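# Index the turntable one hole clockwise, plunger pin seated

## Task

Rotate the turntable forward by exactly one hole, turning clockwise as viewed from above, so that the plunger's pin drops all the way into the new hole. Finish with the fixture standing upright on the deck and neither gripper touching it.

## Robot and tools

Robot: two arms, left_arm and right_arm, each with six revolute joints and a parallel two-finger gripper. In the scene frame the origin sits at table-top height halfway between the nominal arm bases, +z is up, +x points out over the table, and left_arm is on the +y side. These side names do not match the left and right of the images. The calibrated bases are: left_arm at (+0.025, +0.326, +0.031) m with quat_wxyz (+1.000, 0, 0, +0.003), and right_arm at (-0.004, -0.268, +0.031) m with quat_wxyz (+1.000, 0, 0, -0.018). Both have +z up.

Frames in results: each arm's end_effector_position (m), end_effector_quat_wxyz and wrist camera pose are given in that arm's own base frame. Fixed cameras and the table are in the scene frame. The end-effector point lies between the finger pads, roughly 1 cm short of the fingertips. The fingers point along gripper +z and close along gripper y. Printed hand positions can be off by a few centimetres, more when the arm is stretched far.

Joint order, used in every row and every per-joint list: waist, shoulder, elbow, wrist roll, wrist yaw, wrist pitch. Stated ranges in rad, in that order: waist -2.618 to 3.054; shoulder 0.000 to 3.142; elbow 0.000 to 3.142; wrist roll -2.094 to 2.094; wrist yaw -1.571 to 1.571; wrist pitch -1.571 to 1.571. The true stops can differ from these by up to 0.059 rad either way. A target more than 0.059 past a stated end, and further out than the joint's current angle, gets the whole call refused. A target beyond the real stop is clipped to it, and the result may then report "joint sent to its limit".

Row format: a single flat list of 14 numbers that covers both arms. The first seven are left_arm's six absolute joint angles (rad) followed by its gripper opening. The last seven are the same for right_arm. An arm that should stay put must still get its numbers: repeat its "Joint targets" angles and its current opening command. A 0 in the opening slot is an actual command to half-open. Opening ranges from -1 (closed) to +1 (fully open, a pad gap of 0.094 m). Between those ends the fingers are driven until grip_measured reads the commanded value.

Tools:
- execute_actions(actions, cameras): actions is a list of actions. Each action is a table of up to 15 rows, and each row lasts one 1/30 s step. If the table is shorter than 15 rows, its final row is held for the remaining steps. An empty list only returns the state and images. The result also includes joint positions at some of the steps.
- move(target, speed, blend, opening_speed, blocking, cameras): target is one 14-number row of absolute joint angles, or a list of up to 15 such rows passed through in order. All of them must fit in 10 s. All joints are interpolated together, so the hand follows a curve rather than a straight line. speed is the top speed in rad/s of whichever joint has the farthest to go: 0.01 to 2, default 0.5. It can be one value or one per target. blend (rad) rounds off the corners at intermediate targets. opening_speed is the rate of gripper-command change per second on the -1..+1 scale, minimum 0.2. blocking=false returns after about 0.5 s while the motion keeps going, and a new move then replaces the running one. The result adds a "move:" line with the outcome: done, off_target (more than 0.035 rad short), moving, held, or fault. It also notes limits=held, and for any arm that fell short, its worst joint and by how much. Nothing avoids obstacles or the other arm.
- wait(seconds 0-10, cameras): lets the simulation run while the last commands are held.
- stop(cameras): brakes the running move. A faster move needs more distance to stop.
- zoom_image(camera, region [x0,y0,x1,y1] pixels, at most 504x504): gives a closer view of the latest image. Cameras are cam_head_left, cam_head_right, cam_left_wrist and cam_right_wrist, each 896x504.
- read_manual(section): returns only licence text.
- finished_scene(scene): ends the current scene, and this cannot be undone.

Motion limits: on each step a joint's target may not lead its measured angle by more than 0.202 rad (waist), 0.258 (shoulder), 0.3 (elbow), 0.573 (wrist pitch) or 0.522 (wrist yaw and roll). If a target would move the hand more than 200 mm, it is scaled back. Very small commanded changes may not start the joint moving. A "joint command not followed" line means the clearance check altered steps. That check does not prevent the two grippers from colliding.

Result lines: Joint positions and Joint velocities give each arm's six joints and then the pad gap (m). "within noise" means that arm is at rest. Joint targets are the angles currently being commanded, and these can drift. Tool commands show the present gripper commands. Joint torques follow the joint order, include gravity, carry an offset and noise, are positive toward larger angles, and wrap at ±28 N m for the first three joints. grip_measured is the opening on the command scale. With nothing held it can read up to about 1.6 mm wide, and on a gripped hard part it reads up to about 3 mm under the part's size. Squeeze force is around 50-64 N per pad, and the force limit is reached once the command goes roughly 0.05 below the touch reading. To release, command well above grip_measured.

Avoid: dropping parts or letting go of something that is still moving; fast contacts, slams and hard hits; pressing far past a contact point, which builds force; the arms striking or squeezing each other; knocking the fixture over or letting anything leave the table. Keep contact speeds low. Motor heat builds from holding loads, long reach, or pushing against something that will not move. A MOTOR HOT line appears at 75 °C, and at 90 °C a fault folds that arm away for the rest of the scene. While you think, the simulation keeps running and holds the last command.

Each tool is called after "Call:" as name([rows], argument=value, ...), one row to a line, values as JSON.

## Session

Call:
execute_actions(actions=[], cameras=["cam_head_left"])

Call:
zoom_image(camera="cam_head_left", region=[360, 240, 560, 380])

Scene clock: 0.00 s.
left_arm: end_effector_position=(+0.3789, +0.0005, +0.1416) grip_measured=+1.000 end_effector_quat_wxyz=(+0.682, -0.014, +0.730, +0.047) | right_arm: end_effector_position=(+0.3580, -0.0478, +0.1413) grip_measured=+1.000 end_effector_quat_wxyz=(+0.679, +0.114, +0.720, -0.089)
Joint names: [waist, shoulder, elbow, wrist roll, wrist yaw, wrist pitch]
Joint positions: left_arm=[-0.079 1.56 0.222 0.039 -0.166 1.272 0.094] | right_arm=[0.009 1.506 0.165 0.047 0.296 1.275 0.094]
Joint velocities: within noise
Joint torques (N m): no reading
Heat: left arm: 30 °C; right arm: 30 °C.
Joint targets: left_arm=[-0.079 1.557 0.225 0.038 -0.166 1.267] | right_arm=[0.009 1.502 0.169 0.046 0.296 1.270]
Tool commands: left_gripper/opening=+1.0 right_gripper/opening=+1.0
Images, in order (width x height): cam_head_left 896x504.

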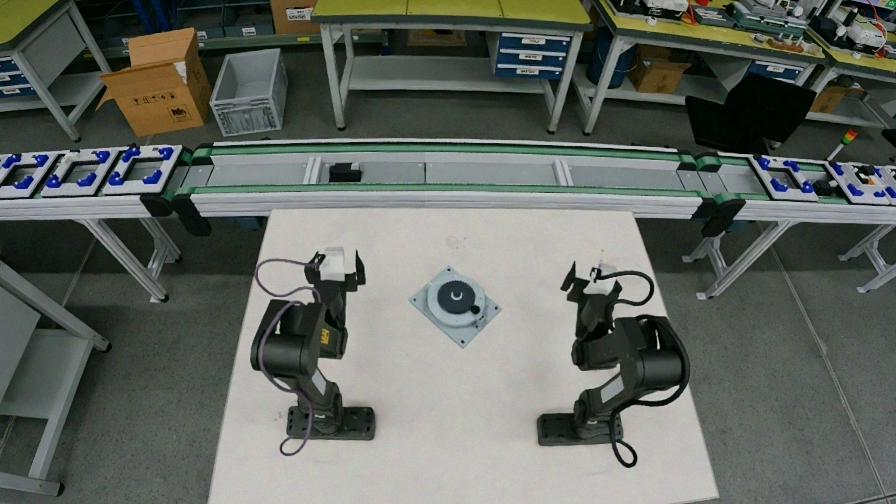

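Scaled by 2.520 from the camera's 896x504 image, which has a finer 1280x720 frame.

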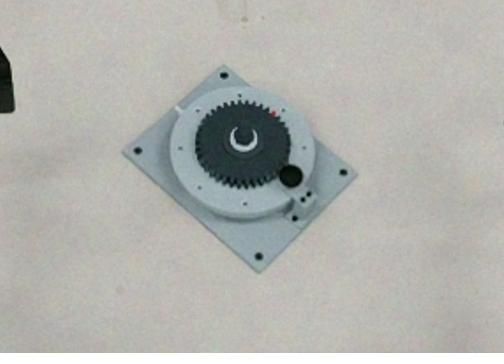

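Call:
move(target=[-0.747,2.30,2.19,-0.80,0,-1.46,1,0.676,1.379,0.12,0,0,0.759,1], speed=1.0, cameras=["cam_left_wrist","cam_right_wrist"])

Scene clock: 23.80 s.
left_arm: end_effector_position=(+0.3270, -0.3022, +0.1042) grip_measured=+1.000 end_effector_quat_wxyz=(+0.008, -0.020, +1.000, -0.006) | right_arm: end_effector_position=(+0.2545, +0.1996, +0.0446) grip_measured=+1.000 end_effector_quat_wxyz=(+0.485, -0.275, +0.813, +0.166)
Joint names: [waist, shoulder, elbow, wrist roll, wrist yaw, wrist pitch]
Joint positions: left_arm=[-0.749 2.274 2.163 -0.789 -0.002 -1.441 0.094] | right_arm=[0.667 1.399 0.129 0.01 0.009 0.775 0.094]
Joint velocities: within noise
Joint torques (N m): left_arm=[0.14 -10.62 7.34 -0.11 0 0.24] | right_arm=[0.81 -4.85 5.16 -0.06 -0.11 1.55]
Heat: left arm: 31 °C; right arm: 32 °C.
Joint targets: left_arm=[-0.747 2.300 2.190 -0.800 0.000 -1.460] | right_arm=[0.676 1.379 0.120 0.000 0.000 0.759]
move: done
Images, in order (width x height): cam_left_wrist 896x504, cam_right_wrist 896x504.

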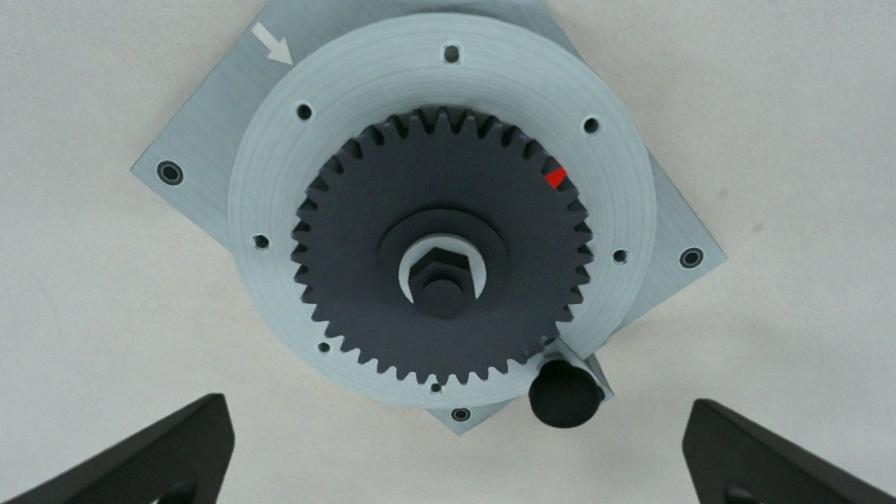

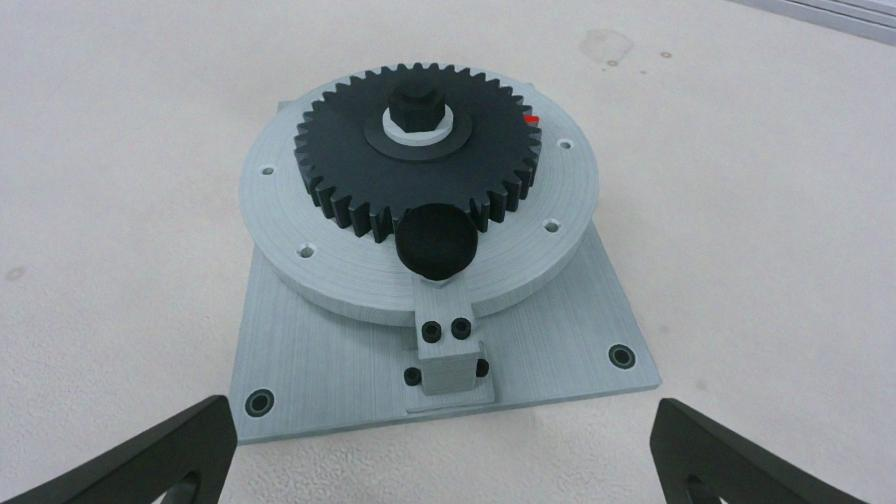

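Call:
zoom_image(camera="cam_left_wrist", region=[383, 215, 503, 335])

Scaled by 4.200 from the camera's 896x504 image, which has a finer 1280x720 frame.

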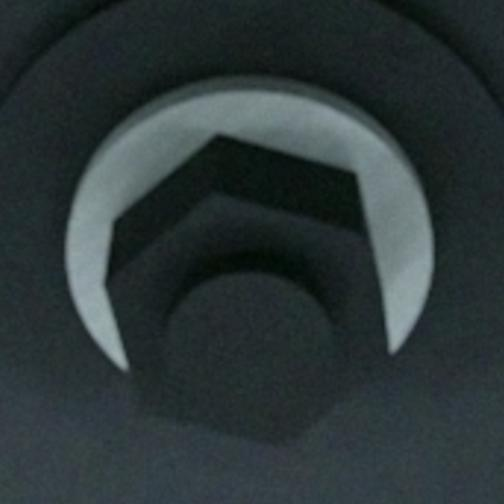

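Call:
move([
  [-0.732,2.25,1.899,-0.998,0,-1.194,1,0.682,1.758,0.379,0,0,0.879,1],
  [-0.732,2.25,1.899,-0.998,0,-1.194,1,0.682,1.758,0.379,0,0,0.879,-0.7],
], speed=0.5, opening_speed=1.0, cameras=["cam_left_wrist","cam_right_wrist"])

Scene clock: 74.67 s.
left_arm: end_effector_position=(+0.3275, -0.2962, +0.0413) grip_measured=+1.000 end_effector_quat_wxyz=(+0.002, -0.124, +0.992, +0.000) | right_arm: end_effector_position=(+0.3038, +0.2418, +0.0293) grip_measured=-0.492 end_effector_quat_wxyz=(+0.480, -0.279, +0.815, +0.167)
Joint names: [waist, shoulder, elbow, wrist roll, wrist yaw, wrist pitch]
Joint positions: left_arm=[-0.738 2.274 1.913 -0.988 -0.002 -1.207 0.094] | right_arm=[0.673 1.742 0.364 0.008 0.007 0.872 0.024]
Joint velocities: within noise
Joint torques (N m): left_arm=[0.54 -15.35 4.12 -0.1 0.01 0.57] | right_arm=[0.79 -4.83 6.79 -0.06 -0.08 1.74]
Heat: left arm: 33 °C; right arm: 33 °C.
Joint targets: left_arm=[-0.732 2.250 1.899 -0.998 0.000 -1.194] | right_arm=[0.682 1.758 0.379 0.000 0.000 0.879]
move: done
Images, in order (width x height): cam_left_wrist 896x504, cam_right_wrist 896x504.

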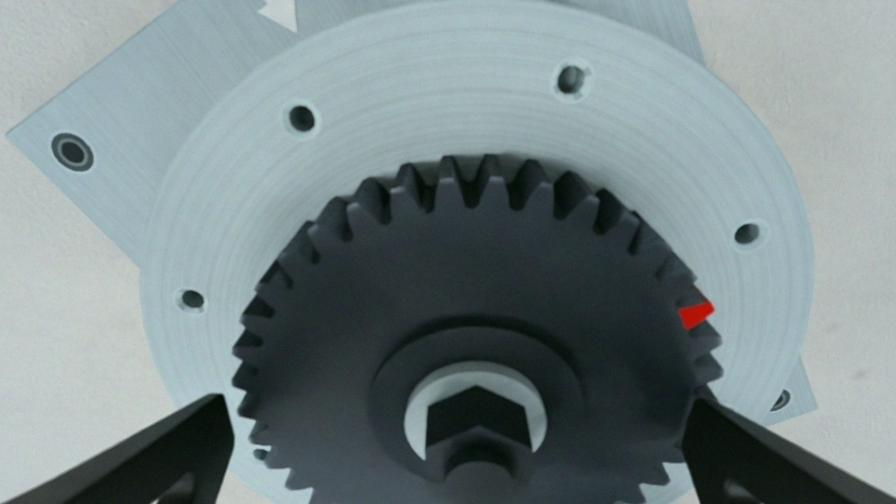

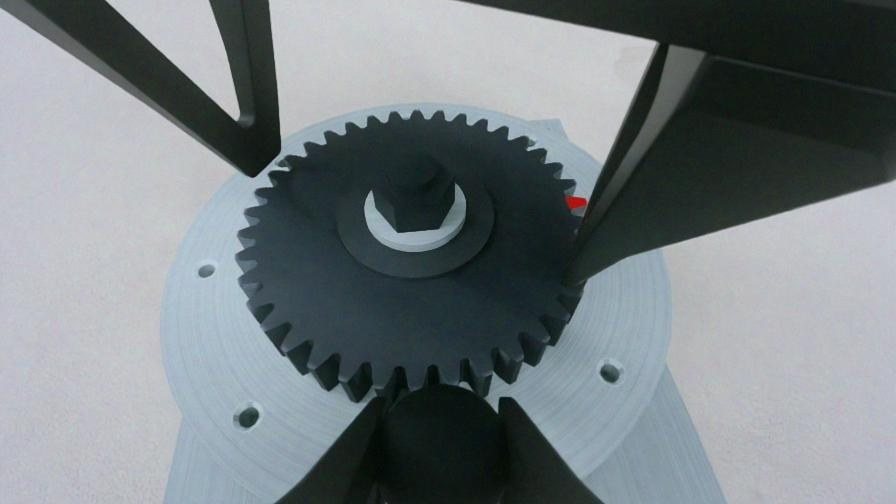

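Call:
move([
  [-0.736,2.25,1.952,-0.998,0,-1.194,1,0.682,1.758,0.379,0,0,0.879,-0.7],
  [-0.736,2.25,1.952,-0.998,0,-1.194,-0.8,0.682,1.758,0.379,0,0,0.879,-0.7],
], speed=0.3, opening_speed=1.0, cameras=["cam_left_wrist","cam_right_wrist"])

Scene clock: 97.47 s.
left_arm: end_effector_position=(+0.3307, -0.2992, +0.0447) grip_measured=-0.627 end_effector_quat_wxyz=(+0.007, -0.125, +0.992, -0.007) | right_arm: end_effector_position=(+0.3038, +0.2418, +0.0293) grip_measured=-0.492 end_effector_quat_wxyz=(+0.480, -0.279, +0.815, +0.167)
Joint names: [waist, shoulder, elbow, wrist roll, wrist yaw, wrist pitch]
Joint positions: left_arm=[-0.738 2.274 1.926 -0.989 -0.002 -1.205 0.018] | right_arm=[0.673 1.742 0.364 0.008 0.007 0.872 0.024]
Joint velocities: within noise
Joint torques (N m): left_arm=[0.2 -15.32 7.24 -0.08 0.01 0.57] | right_arm=[0.83 -4.81 6.82 -0.06 -0.09 1.74]
Heat: left arm: 35 °C; right arm: 34 °C.
Joint targets: left_arm=[-0.736 2.250 1.952 -0.998 0.000 -1.194] | right_arm=[0.682 1.758 0.379 0.000 0.000 0.879]
move: done
Images, in order (width x height): cam_left_wrist 896x504, cam_right_wrist 896x504.

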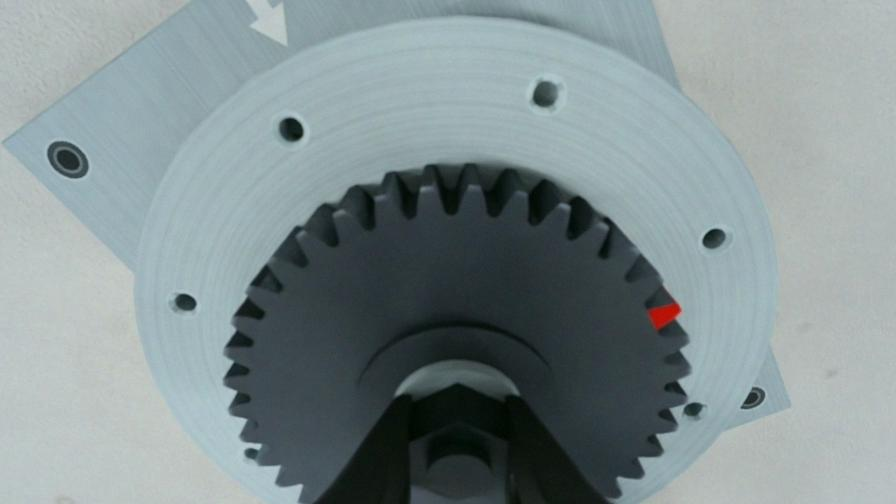

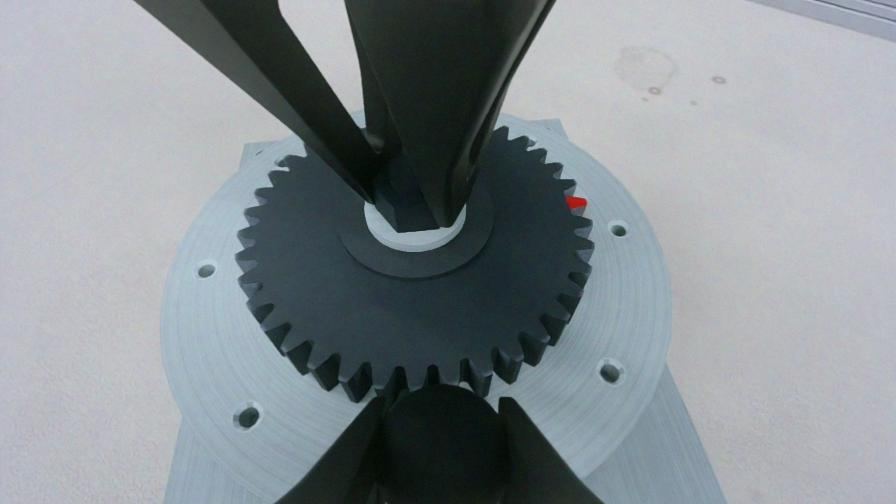

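Call:
move(target=[-0.736,2.25,1.952,-0.998,0,-1.194,-0.9,0.682,1.526,0.476,0,0,0.870,-0.9], speed=0.2, cameras=["cam_right_wrist"])

Scene clock: 107.63 s.
left_arm: end_effector_position=(+0.3293, -0.3006, +0.0447) grip_measured=-0.628 end_effector_quat_wxyz=(+0.002, -0.125, +0.992, -0.010) | right_arm: end_effector_position=(+0.3021, +0.2404, +0.0378) grip_measured=-0.492 end_effector_quat_wxyz=(+0.452, -0.285, +0.830, +0.157)
Joint names: [waist, shoulder, elbow, wrist roll, wrist yaw, wrist pitch]
Joint positions: left_arm=[-0.738 2.274 1.926 -0.989 0.009 -1.205 0.017] | right_arm=[0.673 1.635 0.414 0.008 0.007 0.649 0.024]
Joint velocities: within noise
Joint torques (N m): left_arm=[0.21 -15.32 7.24 -0.08 -0.09 0.57] | right_arm=[0.8 -14.58 12.27 -0.07 -0.09 3.68]
Heat: left arm: 35 °C; right arm: 35 °C.
Joint targets: left_arm=[-0.736 2.250 1.952 -0.998 0.000 -1.194] | right_arm=[0.682 1.526 0.476 0.000 0.000 0.870]
move: off_target (right_arm); right_arm: the wrist pitch is farthest, 0.221 rad from its target
Images, in order (width x height): cam_right_wrist 896x504.

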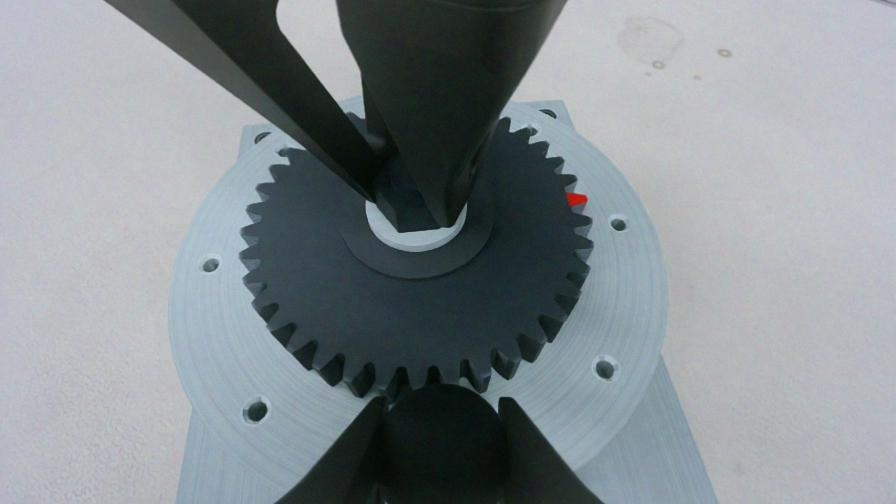

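Call:
move(target=[-0.736,2.25,1.952,-0.188,0.005,-1.194,-0.95,0.682,1.526,0.476,0,0,0.870,-0.9], speed=0.5, cameras=["cam_right_wrist"])

Scene clock: 114.17 s.
left_arm: end_effector_position=(+0.3289, -0.3017, +0.0447) grip_measured=-0.628 end_effector_quat_wxyz=(+0.006, +0.265, +0.964, -0.010) | right_arm: end_effector_position=(+0.3021, +0.2404, +0.0377) grip_measured=-0.492 end_effector_quat_wxyz=(+0.452, -0.285, +0.831, +0.157)
Joint names: [waist, shoulder, elbow, wrist roll, wrist yaw, wrist pitch]
Joint positions: left_arm=[-0.74 2.274 1.926 -0.204 0.012 -1.203 0.017] | right_arm=[0.673 1.634 0.415 0.008 0.007 0.645 0.024]
Joint velocities: within noise
Joint torques (N m): left_arm=[0.34 -15.36 7.27 0.17 -0.06 0.55] | right_arm=[0.87 -14.53 12.25 -0.07 -0.09 3.67]
Heat: left arm: 35 °C; right arm: 42 °C.
Joint targets: left_arm=[-0.736 2.250 1.952 -0.188 0.005 -1.194] | right_arm=[0.682 1.526 0.476 0.000 0.000 0.870]
move: off_target (right_arm); right_arm: the wrist pitch is farthest, 0.225 rad from its target
Images, in order (width x height): cam_right_wrist 896x504.

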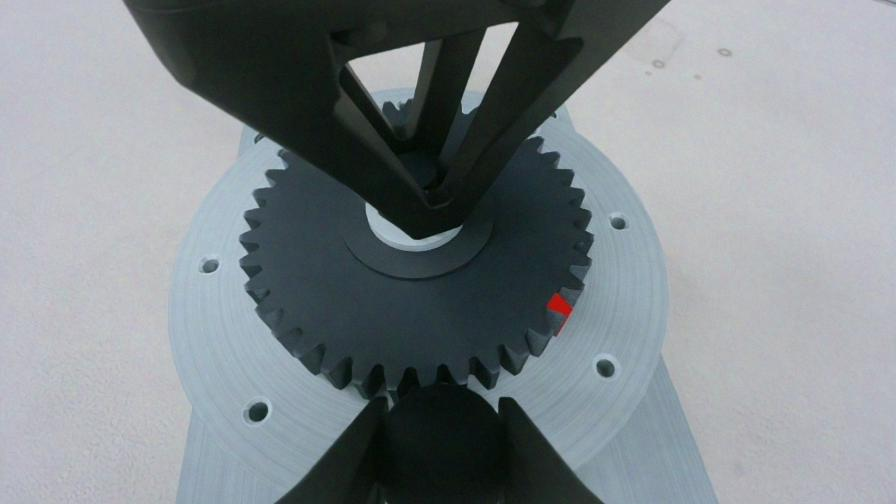

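Call:
move(target=[-0.736,2.25,1.952,-0.188,0.005,-1.194,-0.95,0.682,1.701,0.391,0,0,0.760,-0.9], speed=0.2, cameras=["cam_right_wrist"])

Scene clock: 122.77 s.
left_arm: end_effector_position=(+0.3289, -0.3017, +0.0447) grip_measured=-0.628 end_effector_quat_wxyz=(+0.006, +0.266, +0.964, -0.010) | right_arm: end_effector_position=(+0.3013, +0.2398, +0.0297) grip_measured=-0.492 end_effector_quat_wxyz=(+0.457, -0.284, +0.828, +0.159)
Joint names: [waist, shoulder, elbow, wrist roll, wrist yaw, wrist pitch]
Joint positions: left_arm=[-0.74 2.274 1.926 -0.202 0.012 -1.203 0.017] | right_arm=[0.673 1.683 0.391 0.008 0.007 0.73 0.024]
Joint velocities: left_arm=[within noise] | right_arm=[-0.046 0.007 -0.017 0.037 -0.037 -0.007 0.001]
Joint torques (N m): left_arm=[0.31 -15.34 7.27 0.17 -0.06 0.55] | right_arm=[0.85 -4.53 5.82 -0.06 -0.09 1.9]
Heat: left arm: 35 °C; right arm: 47 °C.
Joint targets: left_arm=[-0.736 2.250 1.952 -0.188 0.005 -1.194] | right_arm=[0.682 1.701 0.391 0.000 0.000 0.760]
move: done
Images, in order (width x height): cam_right_wrist 896x504.

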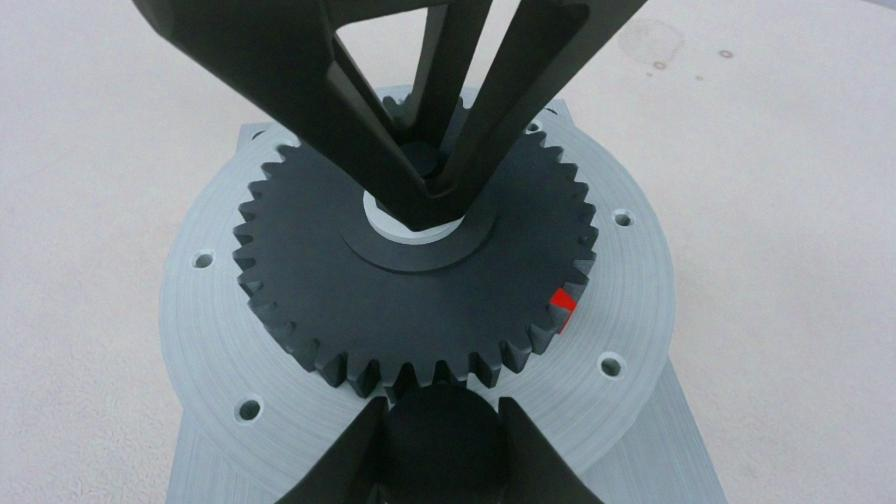

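Call:
move([
  [-0.736,2.25,1.952,-0.188,0.005,-1.194,-0.3,0.682,1.701,0.391,0,0,0.760,0.1],
  [-0.736,2.25,2.14,-0.188,0.005,-1.41,-0.3,0.682,1.51,0.253,0,0,0.75,0.1],
], speed=0.4, opening_speed=0.9, cameras=["cam_left_wrist","cam_right_wrist"])

Scene clock: 134.53 s.
left_arm: end_effector_position=(+0.3293, -0.3022, +0.0926) grip_measured=-0.301 end_effector_quat_wxyz=(+0.007, +0.268, +0.963, -0.010) | right_arm: end_effector_position=(+0.2787, +0.2218, +0.0446) grip_measured=+0.098 end_effector_quat_wxyz=(+0.477, -0.280, +0.816, +0.166)
Joint names: [waist, shoulder, elbow, wrist roll, wrist yaw, wrist pitch]
Joint positions: left_arm=[-0.74 2.274 2.116 -0.198 0.012 -1.393 0.033] | right_arm=[0.673 1.531 0.262 0.008 0.007 0.757 0.052]
Joint velocities: within noise
Joint torques (N m): left_arm=[0.32 -15.35 7.06 0.13 -0.07 0.25] | right_arm=[0.81 -6.2 5.24 -0.07 -0.1 1.61]
Heat: left arm: 36 °C; right arm: 42 °C.
Joint targets: left_arm=[-0.736 2.250 2.140 -0.188 0.005 -1.410] | right_arm=[0.682 1.510 0.253 0.000 0.000 0.750]
move: done
Images, in order (width x height): cam_left_wrist 896x504, cam_right_wrist 896x504.

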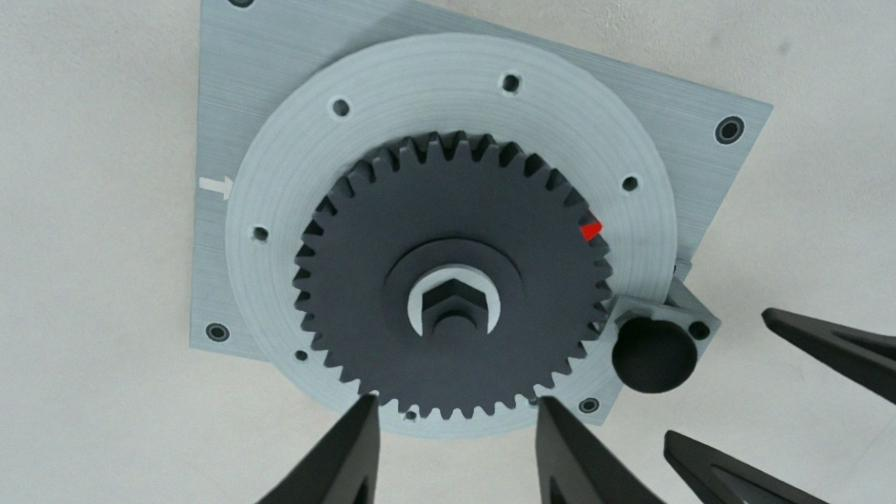

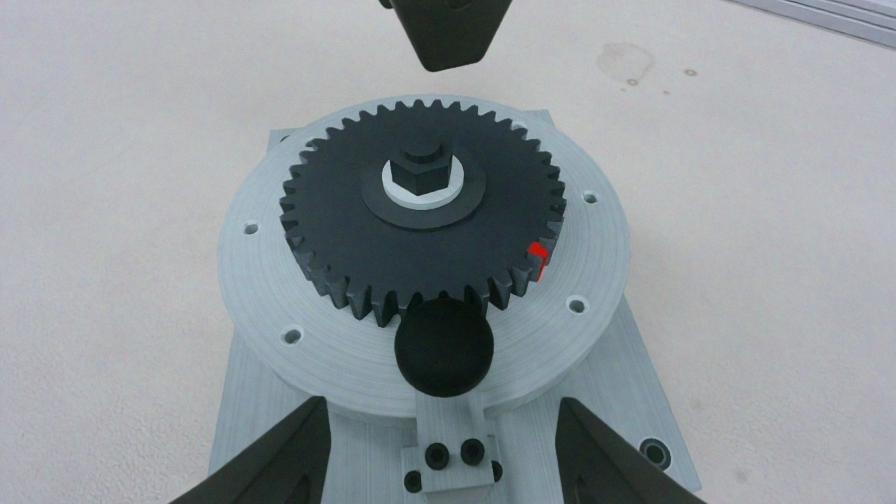

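Call:
finished_scene(scene=2)

The scene is finished: the task was done.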